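## Task

Move the white radish and the tomato out of the pan and into the bag so both sit wholly between the bag's two layers. At the end every other item, including the white ball, must still be in the pan. The loaded part of the bag must rest on the table. No more than one corner of the bag may lie on an arm's base, no part of the bag may be in the pan, and none may hang more than about a finger's width beyond the table edge.

## Robot and tools

ROBOT. Two arms, left_arm and right_arm, each with six joints and a two-finger gripper. Joint order everywhere (rows, result lists): waist, shoulder, elbow, wrist pitch, wrist yaw, wrist roll. Stated ranges in rad: waist -2.618 to 3.054, shoulder 0.000 to 3.142, elbow 0.000 to 3.142, wrist pitch -1.571 to 1.571, wrist yaw -1.571 to 1.571, wrist roll -2.094 to 2.094; the true end may differ by up to 0.059. Fingers point along the gripper's +z and close along its y; end_effector_position is the spot between the pads, roughly 1 cm short of the tips.

FRAMES. Scene frame: origin at table-top height, halfway between the nominal bases; +x reaches out over the table, +z is up, left_arm is on the +y side (not necessarily the left of an image). Actual bases: left_arm (-0.019, +0.343, +0.033) m, quat_wxyz (+1.000, 0, 0, -0.008); right_arm (-0.046, -0.254, +0.023) m, quat_wxyz (+1.000, 0, 0, +0.016). Each arm's end_effector_position (m) and end_effector_quat_wxyz are reported in that arm's own base frame and may be off by a few cm. Fixed cameras and the table use the scene frame. A camera stand sits behind the arms.

THE ROW. Every motion argument is built from rows of 14 numbers, each in [-1, 1], one list covering both arms: left_arm's 6 joint values then its opening, then right_arm's 6 joint values then its opening. Joint values are offsets, not poses: they are measured from the arm's Joint targets as they were when the action (or move) began, not from the previous row. Scale: 1.0 equals 2.224 rad for waist, shoulder and elbow, and 8.485 rad for the three wrist joints. Opening is absolute: +1 fully open, -1 closed. Always fill both arms; 0 offsets hold an arm at its targets, and resend the current opening to keep a gripper unchanged (0 is itself a half-open command).

execute_actions(actions, cameras). actions is a list of actions; each action is a list of up to 15 rows, one per 1/30 s step; if shorter, its final row is held for the remaining steps. An action asking a joint more than 0.059 rad beyond its range is rejected for both arms; a malformed action or a failing first action voids the whole call. cameras: list of names, ["all"], or []; default is all images for an empty actions list, none otherwise. An empty actions list returns full state plus the scene number.

move(target, speed, blend, opening_speed, grip_force, blocking, cameras). target: one 14-number row, or up to 15 rows visited in sequence; every row's offsets count from the same starting Joint targets. All joints travel together along a path (not straight lines at the gripper), with no collision avoidance. speed: rad/s of the joint with the most travel, 0.01 to 12.57, default 0.5, one value or one per target. blend: rad, corner rounding per target, default 0 (full stop). opening_speed: how fast the commanded opening changes, per second on the -1..+1 scale, at least 0.2. grip_force: newtons per pad, 10 to 50 (50 is full), one value or one per arm; persists; lower values close slowly. blocking=false returns after about 0.5 s while the move continues. Result adds a move: line such as done, off_target, moving, held, fault, possibly limits=held.

wait(seconds 0 to 10, cameras): let time pass with last commands held. stop(cameras): brake the running move. zoom_image(camera, region [x0, y0, x1, y1] in image pixels, top-left origin, at most 504 by 504): enlarge part of the newest image. finished_scene(scene): give the current scene number to end it; irreversible, and any later calls go to the next scene.

CAMERAS: cam_head_left, cam_head_right, cam_high, cam_low, cam_left_wrist, cam_right_wrist, all 896x504.

RESULTS. Joint positions (rad, last value finger gap in m, 0.094 fully open), Joint velocities (rad/s, m/s; may read within noise), Joint targets (the base for your next offsets), Tool commands, grip_measured (opening on the command scale; reads slightly wide when empty, a bit narrow on hard parts), joint torques (N m, offset and noisy; joints 1-3 wrap at ±28). Flags: joint sent to its limit; joint command not followed (clearance check altered targets); MOTOR HOT at 75 °C; OVER-TEMPERATURE FAULT at 90 °C folds that arm away for the rest of the scene, and at 100 °C it goes limp.

MOTION NOTES. Each joint target may lead its measured angle by only 0.339 rad (first three) or 2.2 rad (wrists); targets putting the gripper over 200 mm from where it is get scaled back, so big moves need several actions. Friction and gravity leave joints short, especially far out; tiny turns may not happen. To stop pushing, command targets back past the measured positions.

CAUTIONS. Do not drop things, release moving items, slam, or push hard; never strike fixed or heavy objects. Keep the grippers from pressing on each other or closing on the other arm's fingers. Nothing may fall or be left off the table. Tomato, banana and orange can squash: close with opening_speed and moderate grip_force, not far below first contact. Avoid long holds at full stretch or pushing into unreachable poses, which heats motors. Loose objects may occasionally be nudged by outside disturbances, so check with cameras before finishing.

Each tool is called after ">>>" as name(argument=value, ...) on one line, values as JSON.

## Session

>>> execute_actions(actions=[])

Scene clock: 0.00 s.
left_arm: end_effector_position=(+0.3974, +0.0047, +0.0922) grip_measured=+1.000 end_effector_quat_wxyz=(+0.578, -0.041, +0.815, -0.009) | right_arm: end_effector_position=(+0.3882, -0.0036, +0.0938) grip_measured=+1.000 end_effector_quat_wxyz=(+0.584, +0.004, +0.812, -0.010)
Joint positions: left_arm=[-0.004 1.548 0.371 0.839 -0.036 -0.079 0.094] | right_arm=[0 1.515 0.33 0.862 0.022 -0.005 0.094]
Joint velocities: within noise
Joint torques (N m): no reading
Heat: left arm: 25 °C; right arm: 28 °C.
Joint targets: left_arm=[-0.004 1.545 0.375 0.833 -0.036 -0.079] | right_arm=[0.000 1.507 0.340 0.875 0.022 -0.005]
Tool commands: left_gripper/opening=+1.0 right_gripper/opening=+1.0

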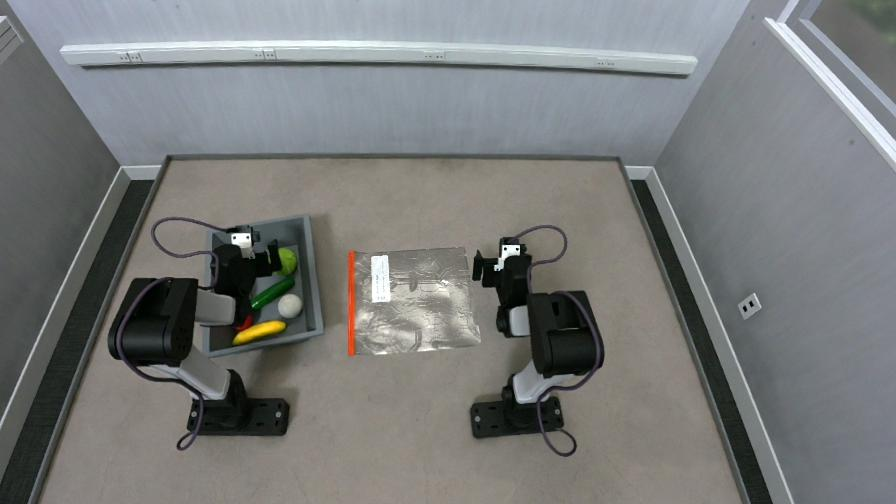

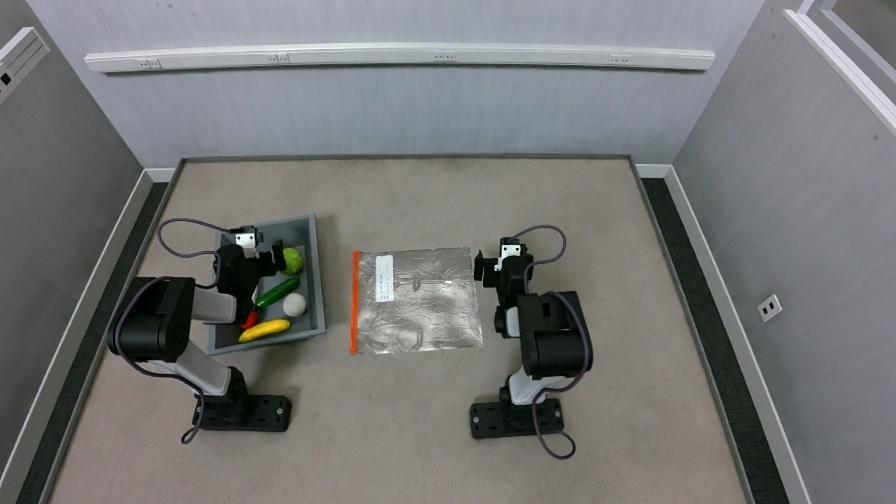

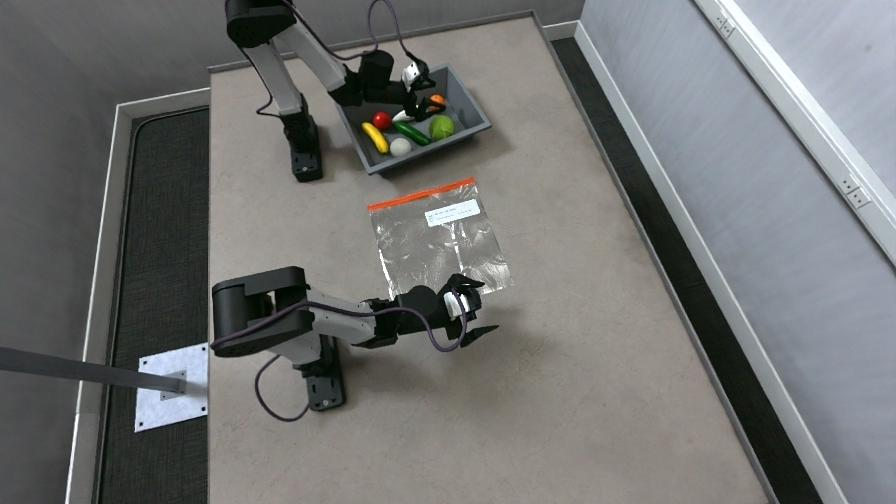

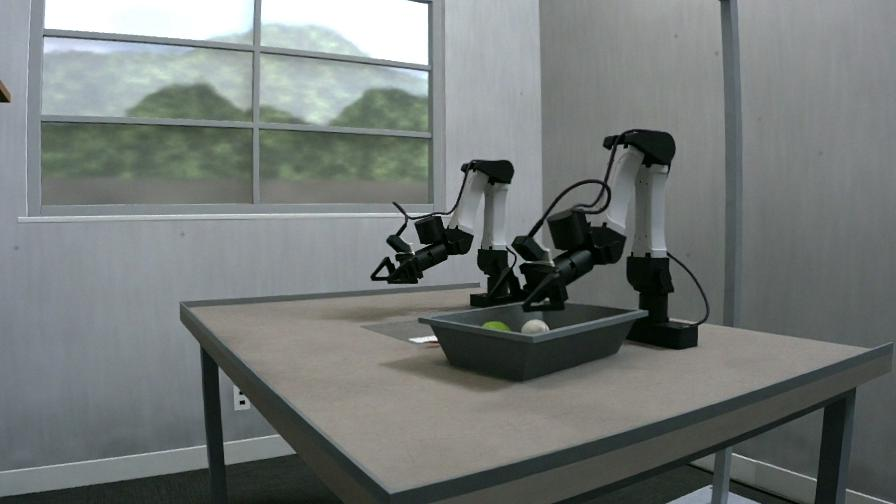

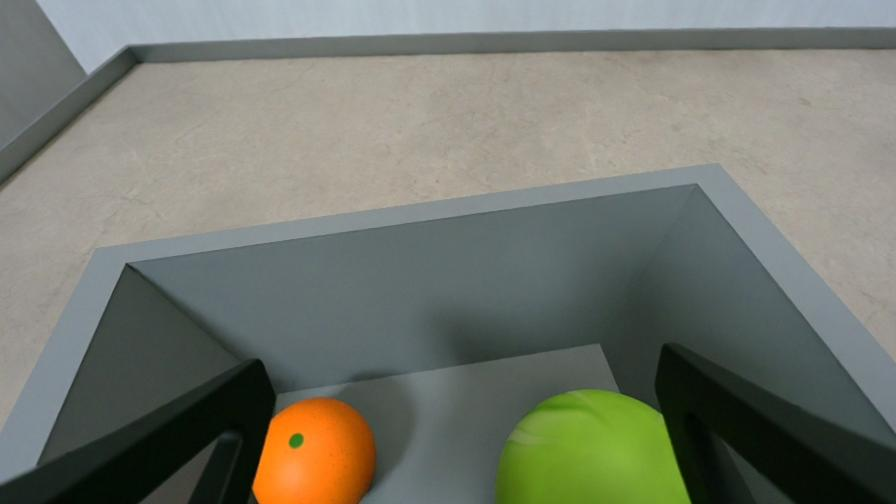

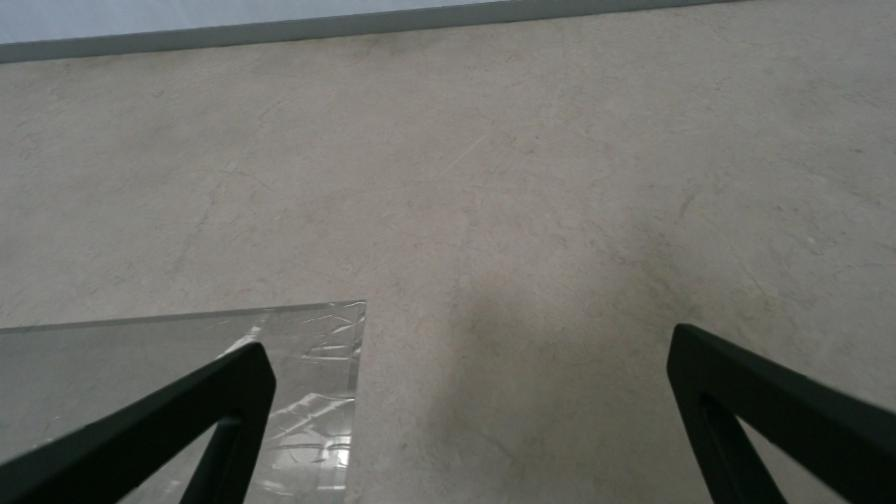

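>>> zoom_image(camera="cam_head_left", region=[190, 200, 520, 440])

>>> zoom_image(camera="cam_high", region=[280, 50, 540, 310])

>>> zoom_image(camera="cam_low", region=[340, 230, 720, 400])

Scaled by 1.527 from the camera's 896x504 image, which has a finer 1280x720 frame.

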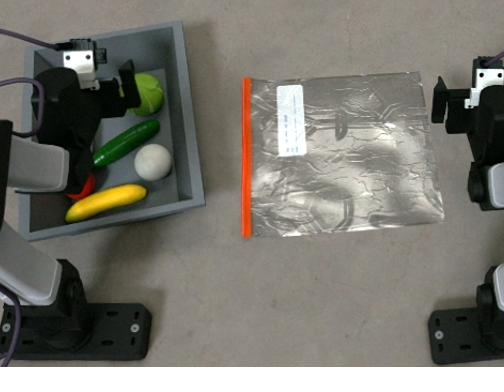

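Scaled by 1.938 from the camera's 896x504 image, which has a finer 1280x720 frame.

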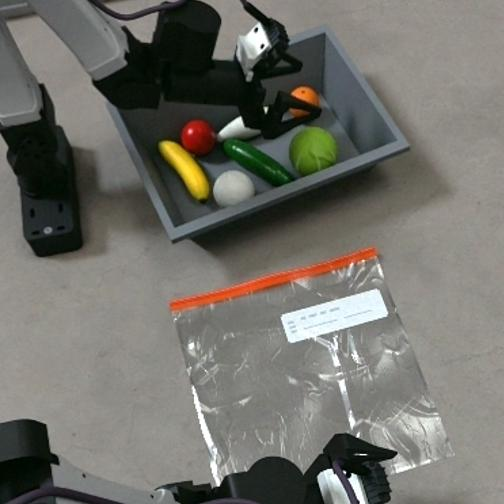

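Scaled by 1.326 from the camera's 896x504 image, which has a finer 1280x720 frame.

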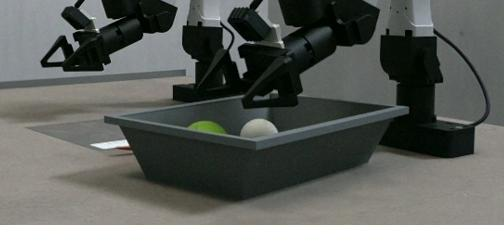

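>>> move(target=[-0.4029,-0.3624,-0.0009,-0.1258,-0.0311,0.0093,1, 0.2248,-0.1009,0.2743,-0.17,-0.0026,0.0006,1], speed=1.2, cameras=["all"])

Scene clock: 8.77 s.
left_arm: end_effector_position=(+0.2110, -0.1845, +0.1246) grip_measured=+1.000 end_effector_quat_wxyz=(+0.474, +0.312, +0.819, -0.091) | right_arm: end_effector_position=(+0.3038, +0.1624, +0.1307) grip_measured=+1.000 end_effector_quat_wxyz=(+0.297, -0.234, +0.923, +0.070)
Joint positions: left_arm=[-0.894 0.745 0.371 -0.218 -0.285 -0.013 0.094] | right_arm=[0.495 1.305 0.923 -0.569 0.008 -0.005 0.094]
Joint torques (N m): left_arm=[-0.29 -1.2 8.7 2.02 -0.25 0.06] | right_arm=[0.58 -6.57 9.62 1.35 -0.09 0.1]
Heat: left arm: 28 °C; right arm: 28 °C.
Joint targets: left_arm=[-0.900 0.739 0.373 -0.235 -0.300 0.000] | right_arm=[0.501 1.282 0.950 -0.567 0.000 0.000]
move: done

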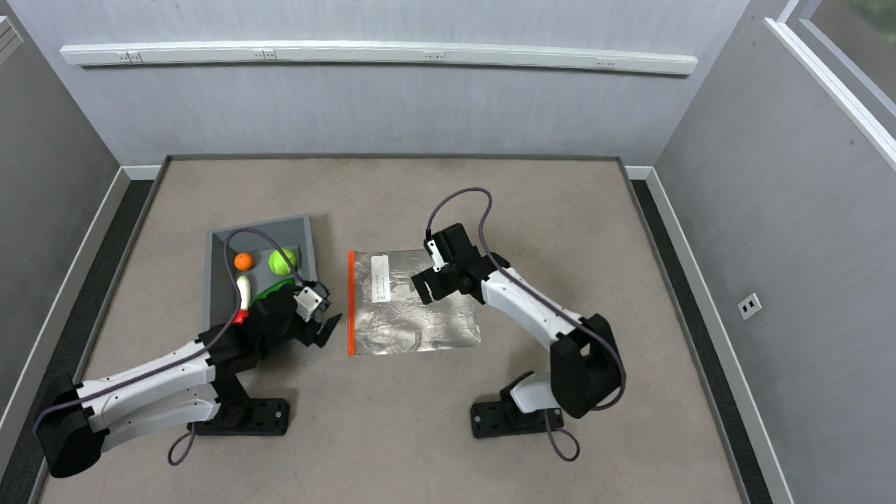

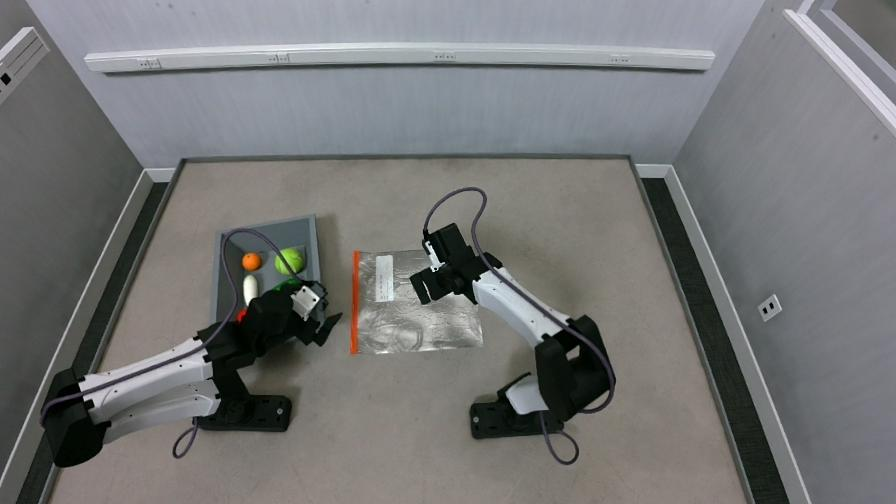

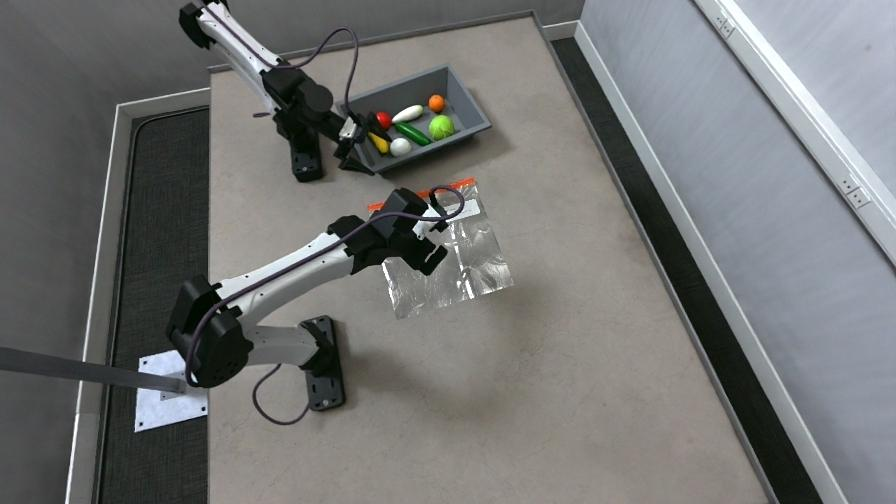

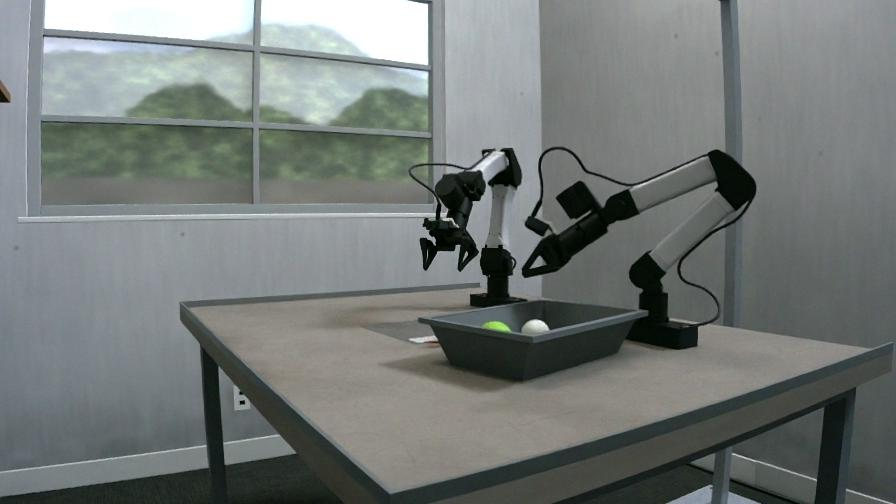

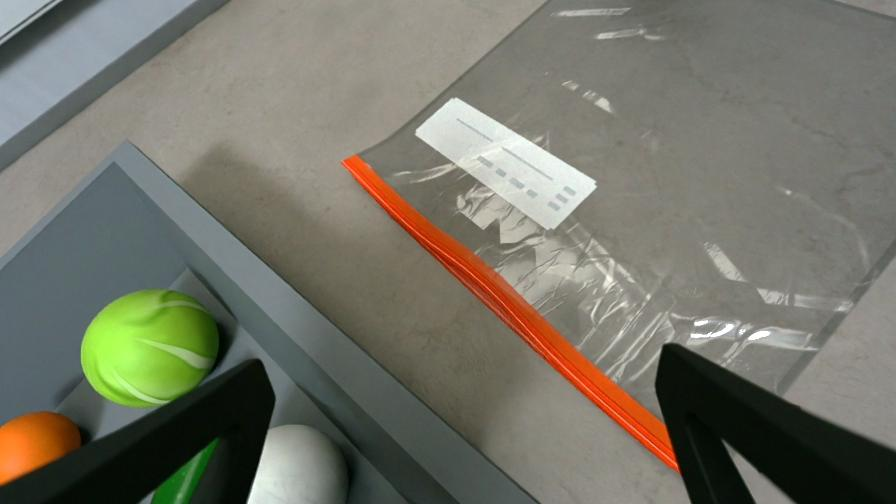

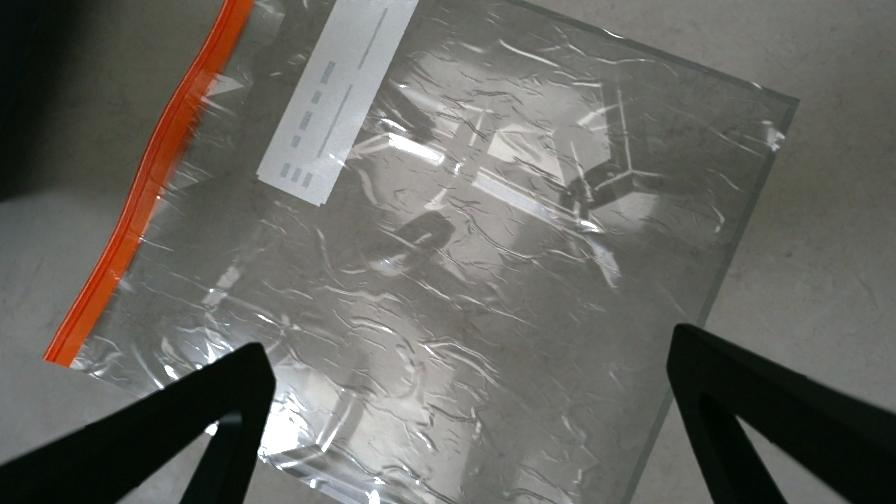

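>>> zoom_image(camera="cam_left_wrist", region=[330, 140, 580, 340])

>>> zoom_image(camera="cam_left_wrist", region=[480, 260, 730, 480])

>>> zoom_image(camera="cam_right_wrist", region=[30, 0, 330, 380])

Scaled by 2.016 from the camera's 896x504 image, which has a finer 1280x720 frame.

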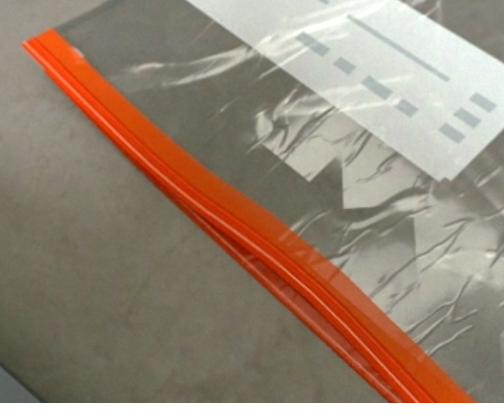

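Scaled by 2.016 from the camera's 896x504 image, which has a finer 1280x720 frame.

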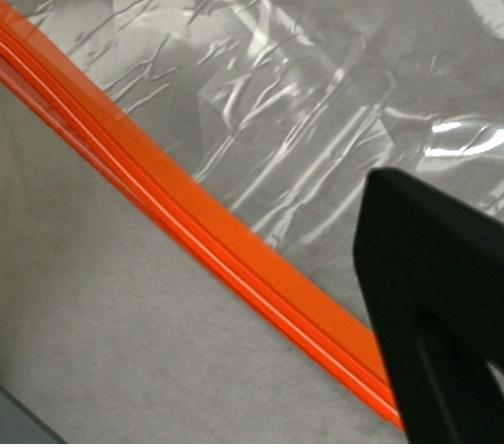

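Scaled by 1.326 from the camera's 896x504 image, which has a finer 1280x720 frame.

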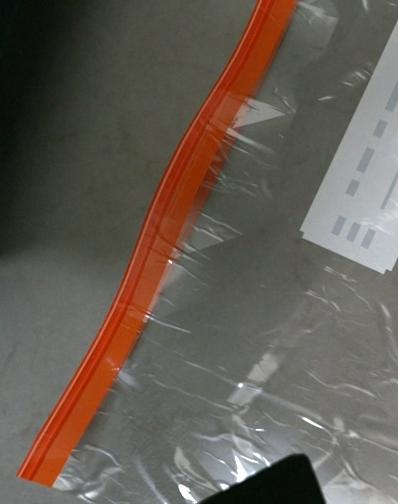

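>>> zoom_image(camera="cam_head_left", region=[180, 200, 350, 450])

>>> zoom_image(camera="cam_head_left", region=[340, 180, 640, 450])

>>> zoom_image(camera="cam_high", region=[180, 0, 520, 340])

>>> zoom_image(camera="cam_low", region=[380, 140, 780, 400])

Scaled by 2.016 from the camera's 896x504 image, which has a finer 1280x720 frame.

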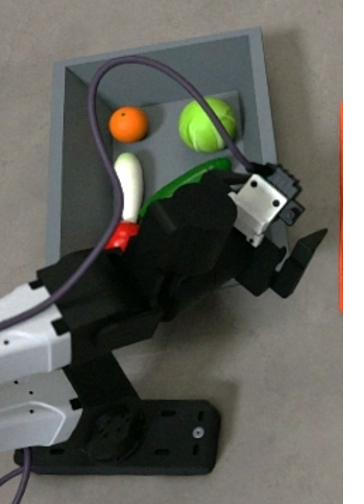

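Scaled by 1.680 from the camera's 896x504 image, which has a finer 1280x720 frame.

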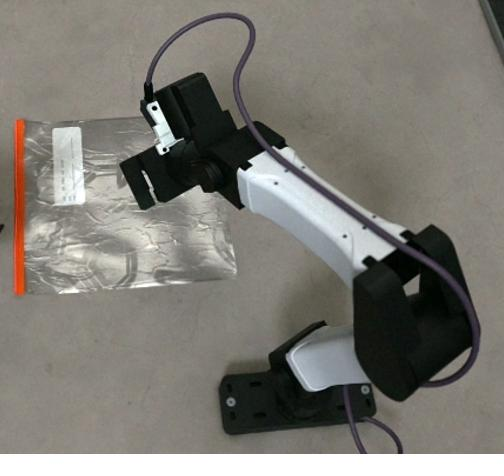

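Scaled by 1.482 from the camera's 896x504 image, which has a finer 1280x720 frame.

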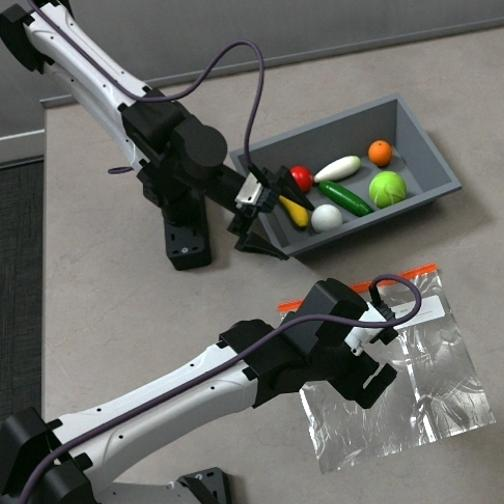

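Scaled by 1.260 from the camera's 896x504 image, which has a finer 1280x720 frame.

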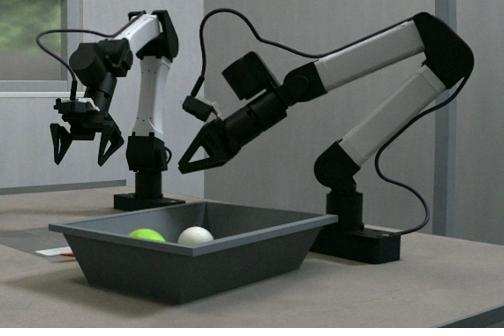

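>>> move(target=[0.482,0.4038,0.4753,-0.1331,0.0354,0.0203,1, 0.1763,0.5247,0.589,-0.0961,0,0.1037,1], speed=1.3, cameras=["all"])

Scene clock: 20.73 s.
left_arm: end_effector_position=(+0.2826, +0.0515, +0.1356) grip_measured=+1.000 end_effector_quat_wxyz=(+0.001, -0.005, +1.000, +0.009) | right_arm: end_effector_position=(+0.2949, +0.3673, +0.0444) grip_measured=+1.000 end_effector_quat_wxyz=(-0.002, -0.012, +1.000, -0.006)
Joint positions: left_arm=[0.17 1.624 1.409 -1.352 -0.017 0.16 0.094] | right_arm=[0.896 2.44 2.234 -1.376 0.004 0.872 0.094]
Joint torques (N m): left_arm=[0.31 -5.6 9.06 0.29 0.16 0.08] | right_arm=[-0.35 -11.82 8.49 0.16 -0.02 0.15]
Heat: left arm: 29 °C; right arm: 30 °C.
Joint targets: left_arm=[0.172 1.637 1.430 -1.364 0.000 0.172] | right_arm=[0.893 2.449 2.261 -1.383 0.000 0.880]
move: done

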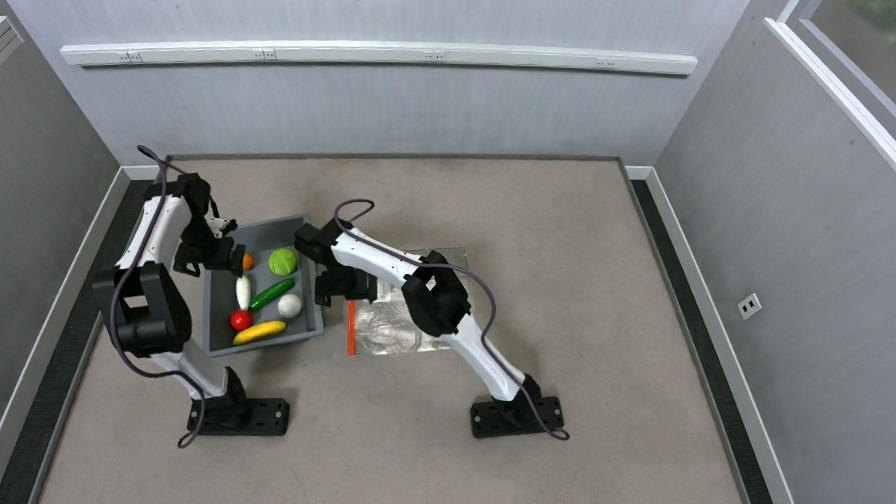

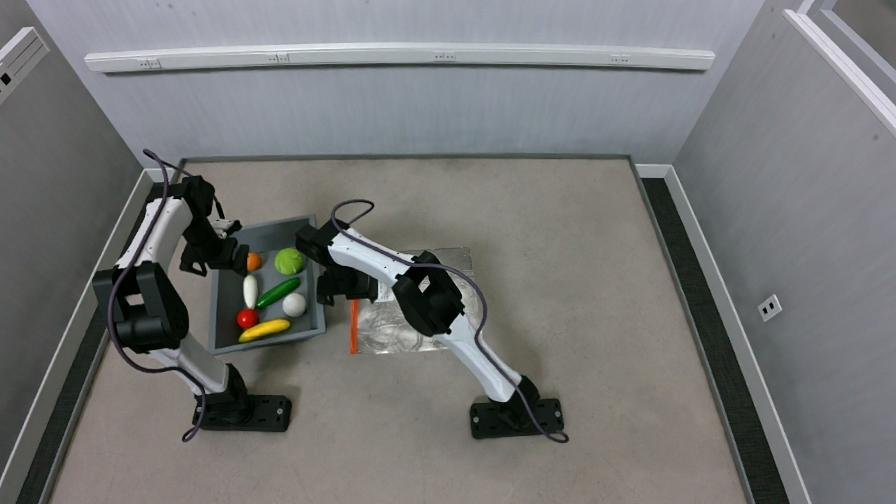

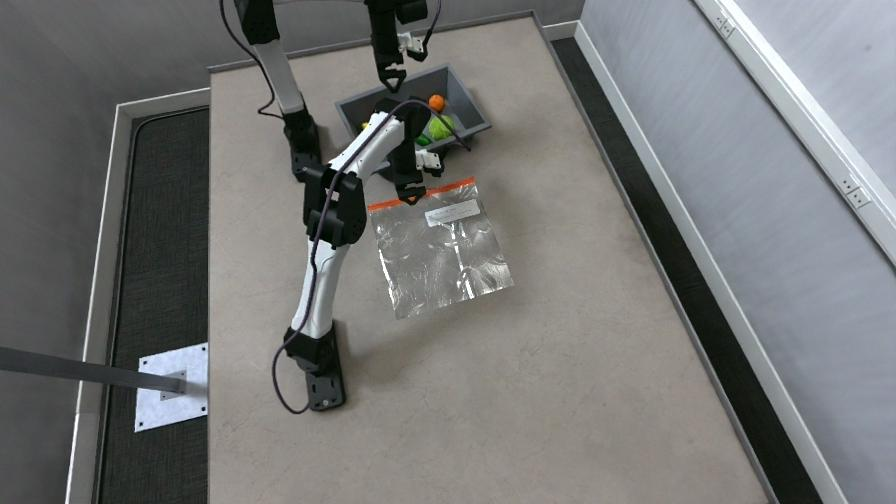

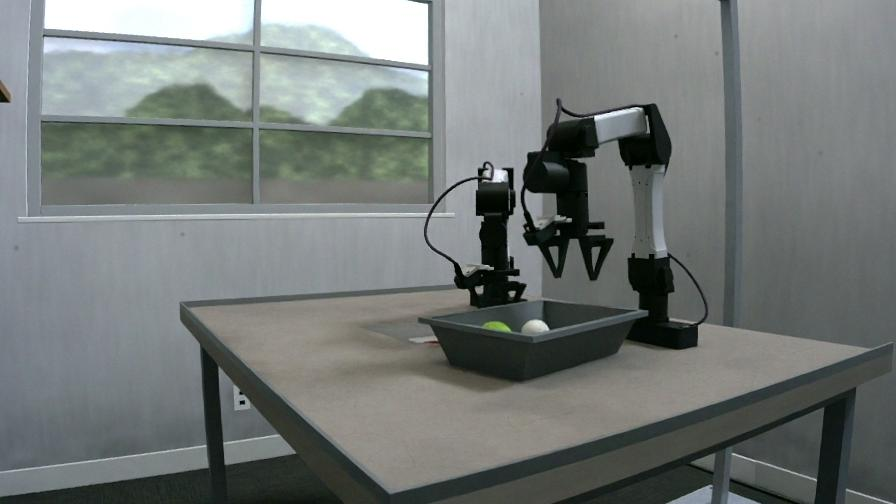

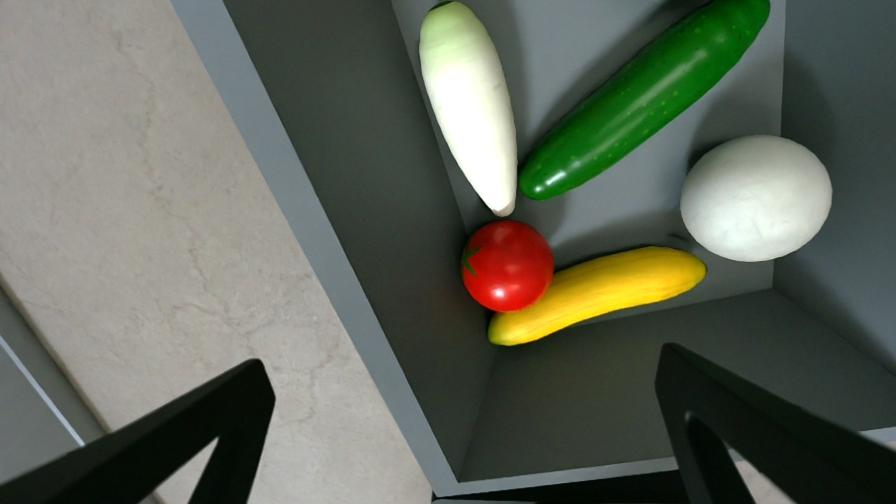

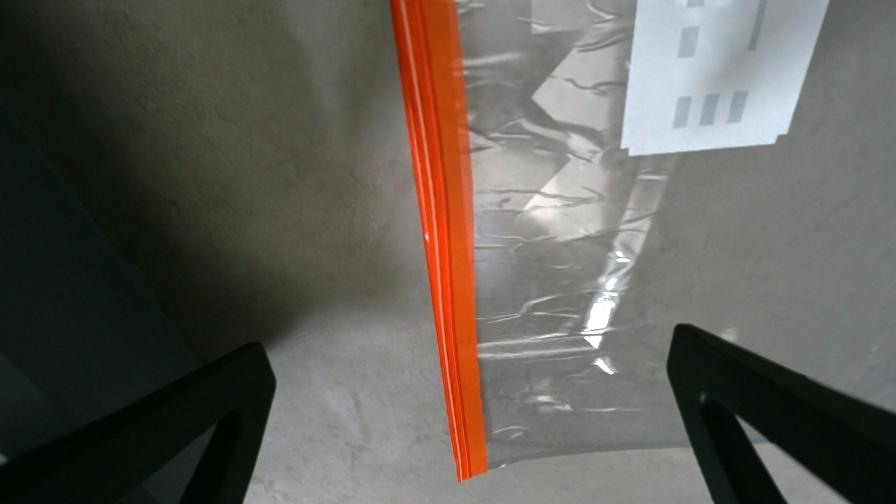

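>>> zoom_image(camera="cam_right_wrist", region=[340, 0, 560, 250])

>>> zoom_image(camera="cam_right_wrist", region=[360, 240, 560, 500])

Scaled by 2.016 from the camera's 896x504 image, which has a finer 1280x720 frame.

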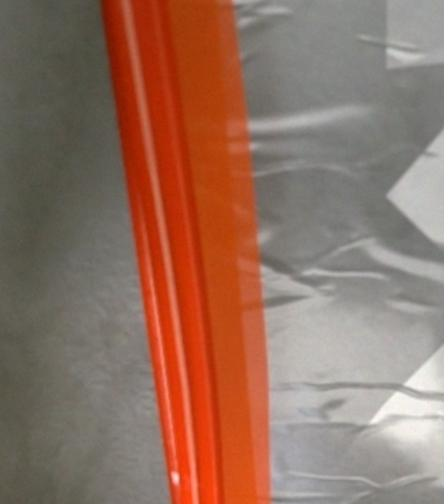

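Scaled by 1.938 from the camera's 896x504 image, which has a finer 1280x720 frame.

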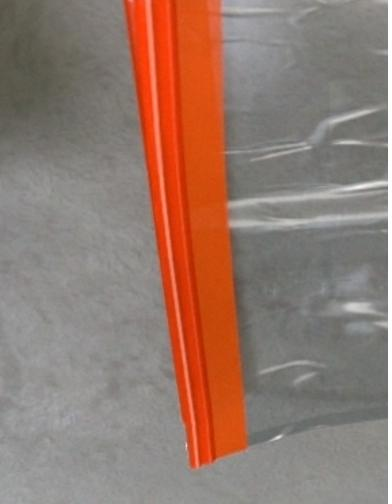

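>>> zoom_image(camera="cam_low", region=[430, 180, 630, 320])

>>> zoom_image(camera="cam_high", region=[350, 140, 490, 240])

>>> zoom_image(camera="cam_head_left", region=[290, 200, 430, 370])

Scaled by 2.520 from the camera's 896x504 image, which has a finer 1280x720 frame.

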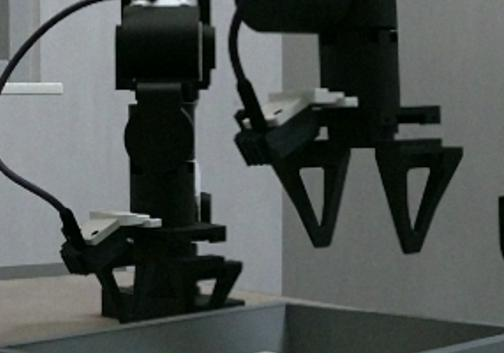

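Scaled by 3.600 from the camera's 896x504 image, which has a finer 1280x720 frame.

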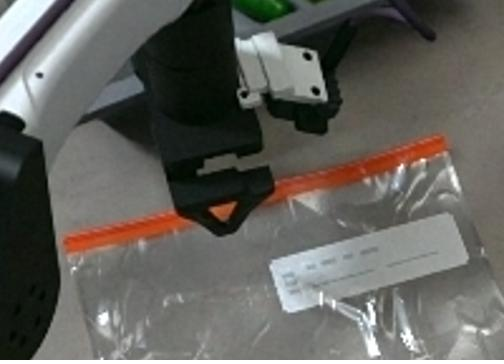

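Scaled by 2.965 from the camera's 896x504 image, which has a finer 1280x720 frame.

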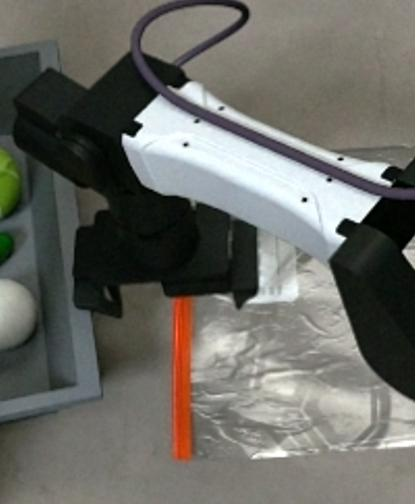

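>>> move(target=[0,0,0,0,0,0,1, -0.0072,0.0167,-0.036,0.0138,0,-0.0024,-0.1], speed=0.3, cameras=["cam_right_wrist","cam_low"])

>>> zoom_image(camera="cam_right_wrist", region=[320, 100, 580, 504])

Scene clock: 26.07 s.
left_arm: end_effector_position=(+0.2825, +0.0514, +0.1356) grip_measured=+1.000 end_effector_quat_wxyz=(+0.001, -0.005, +1.000, +0.008) | right_arm: end_effector_position=(+0.3057, +0.3697, +0.0156) grip_measured=-0.099 end_effector_quat_wxyz=(+0.002, -0.007, +1.000, -0.001)
Joint positions: left_arm=[0.17 1.624 1.409 -1.352 -0.016 0.16 0.094] | right_arm=[0.881 2.474 2.182 -1.276 0.004 0.867 0.042]
Joint torques (N m): left_arm=[0.35 -5.6 9.09 0.28 0.16 0.08] | right_arm=[-0.42 -11.77 5.91 0.33 -0.02 -0.05]
Heat: left arm: 29 °C; right arm: 32 °C.
Joint targets: left_arm=[0.172 1.637 1.430 -1.364 0.000 0.172] | right_arm=[0.877 2.486 2.181 -1.265 0.000 0.860]
move: done
Images, in order (width x height): cam_low 896x504, cam_right_wrist 896x504.

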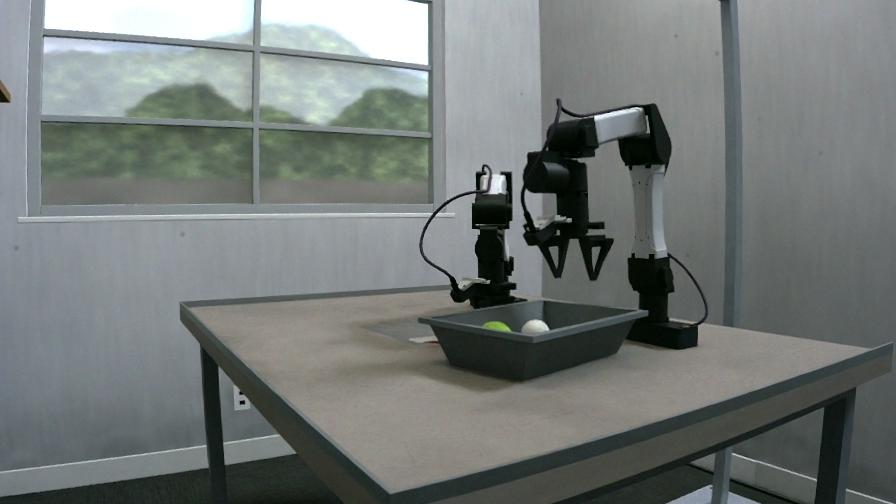

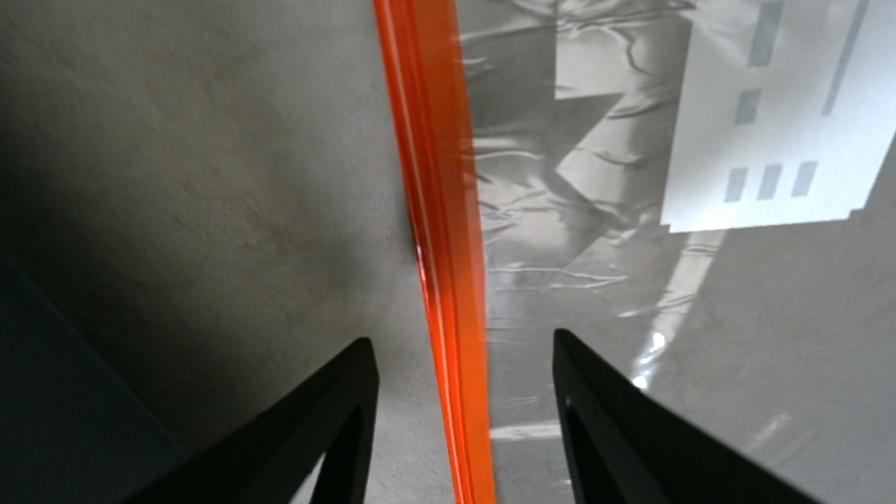

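Scaled by 1.248 from the camera's 896x504 image, which has a finer 1280x720 frame.

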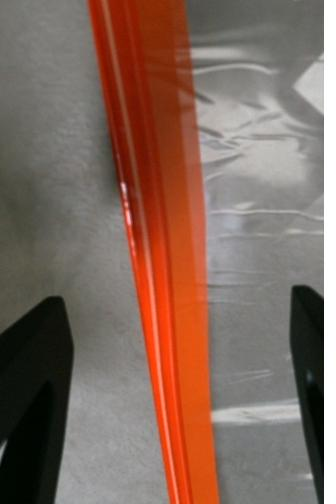

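>>> zoom_image(camera="cam_right_wrist", region=[350, 0, 500, 150])

>>> zoom_image(camera="cam_right_wrist", region=[370, 130, 520, 280])

>>> zoom_image(camera="cam_low", region=[350, 260, 550, 360])

Scaled by 3.360 from the camera's 896x504 image, which has a finer 1280x720 frame.

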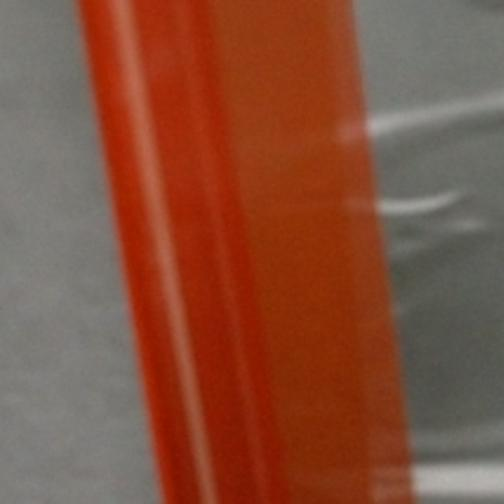

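Scaled by 3.360 from the camera's 896x504 image, which has a finer 1280x720 frame.

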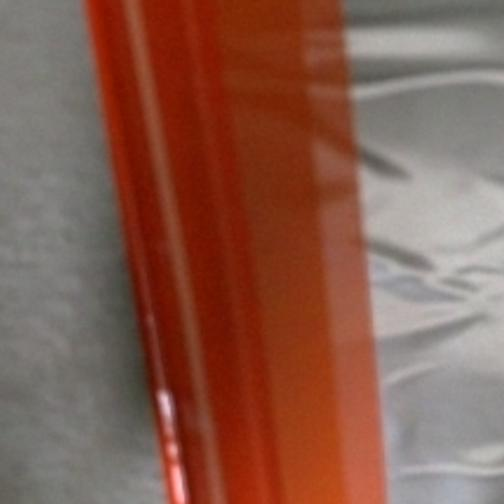

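Scaled by 2.520 from the camera's 896x504 image, which has a finer 1280x720 frame.

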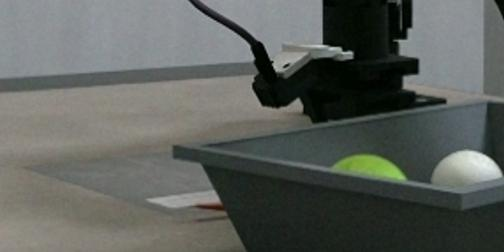

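>>> move(target=[[0,0,0,0,0,0,1, 0.0553,0,0,0,0,0.0145,-0.95],[0,0,0,0,0,0,1, 0.0553,0.0051,-0.0261,0.0083,0,0.0145,-0.95]], speed=[0.4,0.15], cameras=["cam_right_wrist"])

Scene clock: 30.53 s.
left_arm: end_effector_position=(+0.2825, +0.0514, +0.1356) grip_measured=+1.000 end_effector_quat_wxyz=(+0.001, -0.005, +1.000, +0.008) | right_arm: end_effector_position=(+0.2575, +0.4049, +0.0031) grip_measured=-0.949 end_effector_quat_wxyz=(+0.002, -0.015, +1.000, +0.002)
Joint positions: left_arm=[0.17 1.624 1.409 -1.352 -0.016 0.16 0.094] | right_arm=[1.005 2.474 2.132 -1.222 0.001 0.975 0.002]
Joint torques (N m): left_arm=[0.32 -5.57 9.03 0.29 0.15 0.07] | right_arm=[-0.42 -10.78 5.08 0.53 0.01 0.13]
Heat: left arm: 30 °C; right arm: 34 °C.
Joint targets: left_arm=[0.172 1.637 1.430 -1.364 0.000 0.172] | right_arm=[1.000 2.498 2.122 -1.195 0.000 0.983]
move: done
Images, in order (width x height): cam_right_wrist 896x504.

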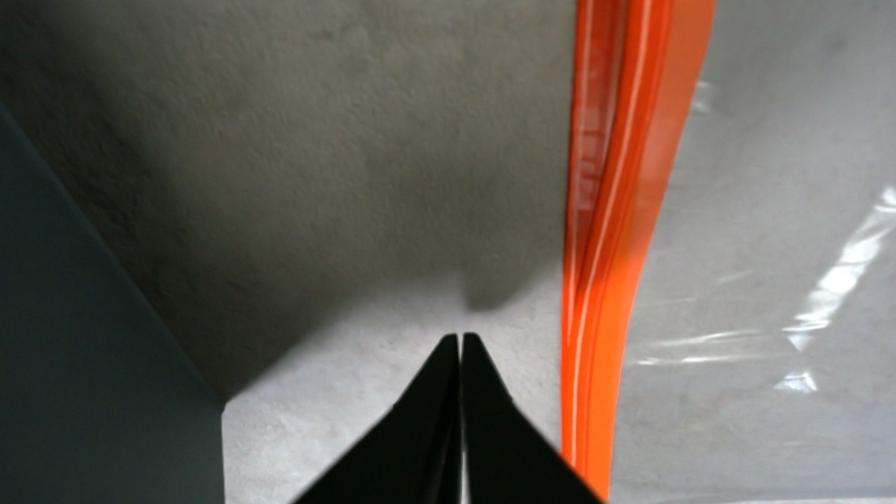

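>>> move(target=[0,0,0,0,0,0,1, 0,0.0036,-0.0114,0.0039,0,0,-0.95], speed=0.1, cameras=["cam_right_wrist"])

Scene clock: 31.50 s.
left_arm: end_effector_position=(+0.2825, +0.0514, +0.1356) grip_measured=+1.000 end_effector_quat_wxyz=(+0.001, -0.005, +1.000, +0.008) | right_arm: end_effector_position=(+0.2568, +0.4052, +0.0011) grip_measured=-0.949 end_effector_quat_wxyz=(-0.003, -0.013, +1.000, +0.006)
Joint positions: left_arm=[0.17 1.624 1.409 -1.352 -0.016 0.16 0.094] | right_arm=[1.001 2.474 2.124 -1.214 -0.012 0.975 0.002]
Joint torques (N m): left_arm=[0.35 -5.6 9.05 0.28 0.16 0.08] | right_arm=[-0.17 -10.06 3.43 0.78 0.12 0.16]
Heat: left arm: 30 °C; right arm: 34 °C.
Joint targets: left_arm=[0.172 1.637 1.430 -1.364 0.000 0.172] | right_arm=[1.000 2.506 2.097 -1.162 0.000 0.983]
move: off_target (right_arm); right_arm: the wrist pitch is farthest, 0.052 rad from its target
Images, in order (width x height): cam_right_wrist 896x504.

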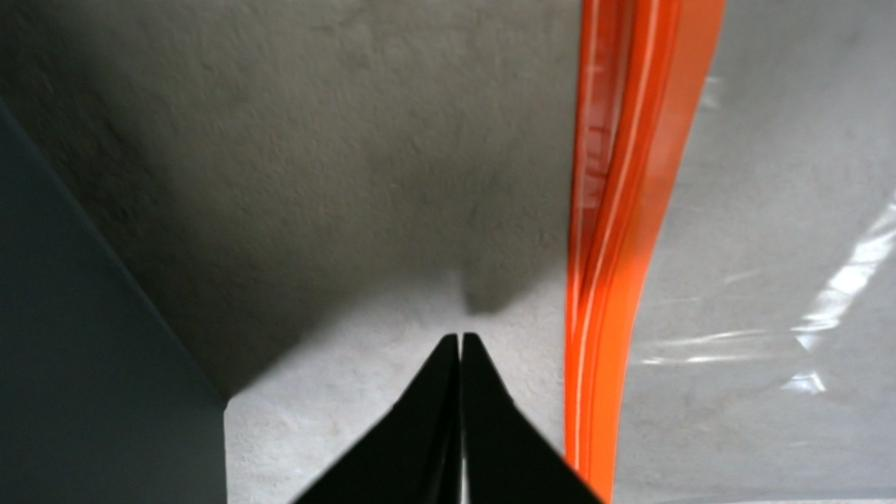

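>>> move(target=[[-0.0243,0.0313,-0.0674,0.0259,0,-0.0403,-0.02, 0,-0.0089,0.0378,-0.01226,0,0,-0.04],[-0.0243,0.0765,-0.1614,0.0623,0,-0.0403,-0.02, -0.0671,0.0356,0.1421,-0.02793,0,-0.01756,-0.04]], speed=[0.5,0.4], cameras=["cam_right_wrist","cam_left_wrist"])

Scene clock: 37.27 s.
left_arm: end_effector_position=(+0.3038, +0.0409, +0.0106) grip_measured=-0.019 end_effector_quat_wxyz=(+0.008, -0.141, +0.990, +0.008) | right_arm: end_effector_position=(+0.3240, +0.3717, +0.0250) grip_measured=-0.041 end_effector_quat_wxyz=(-0.003, -0.005, +1.000, +0.003)
Joint positions: left_arm=[0.125 1.789 1.085 -0.852 -0.015 -0.158 0.046] | right_arm=[0.851 2.565 2.386 -1.392 -0.009 0.842 0.045]
Joint torques (N m): left_arm=[-0.32 -6.11 4.96 0.63 0.14 -0.15] | right_arm=[0.14 -11.54 8.55 0.21 0.1 -0.02]
Heat: left arm: 30 °C; right arm: 35 °C.
Joint targets: left_arm=[0.118 1.807 1.071 -0.836 0.000 -0.170] | right_arm=[0.851 2.585 2.413 -1.399 0.000 0.834]
move: done
Images, in order (width x height): cam_left_wrist 896x504, cam_right_wrist 896x504.

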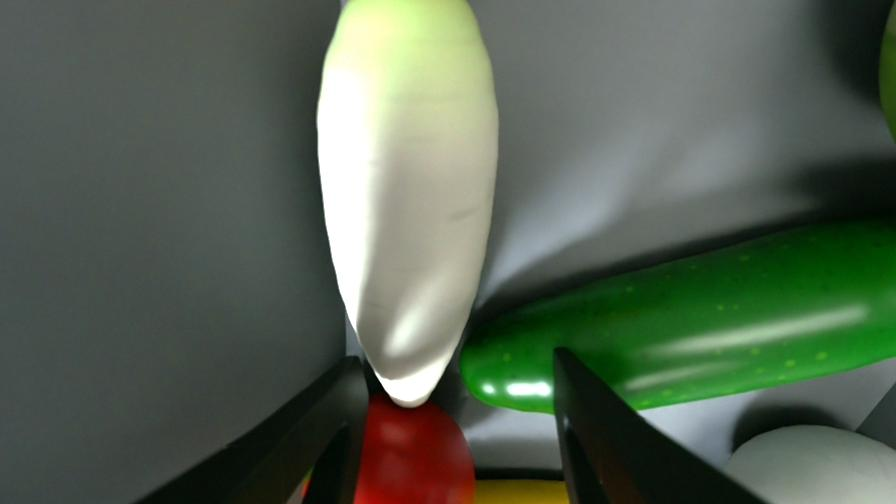

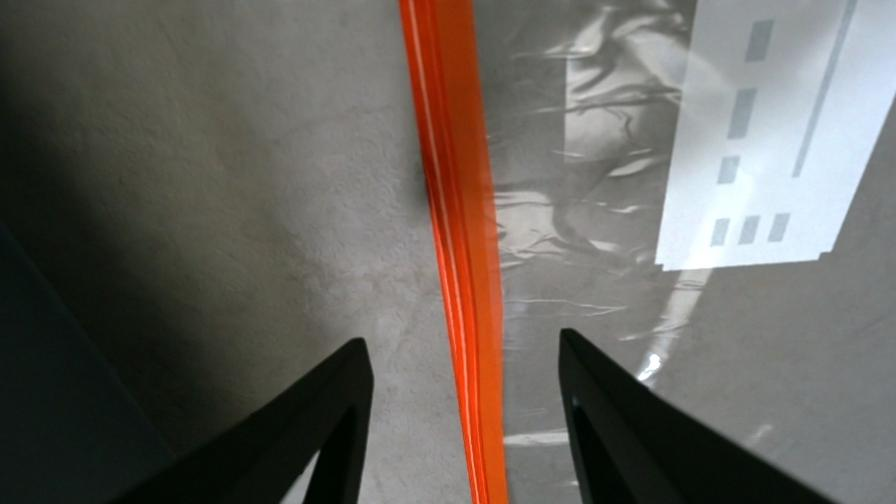

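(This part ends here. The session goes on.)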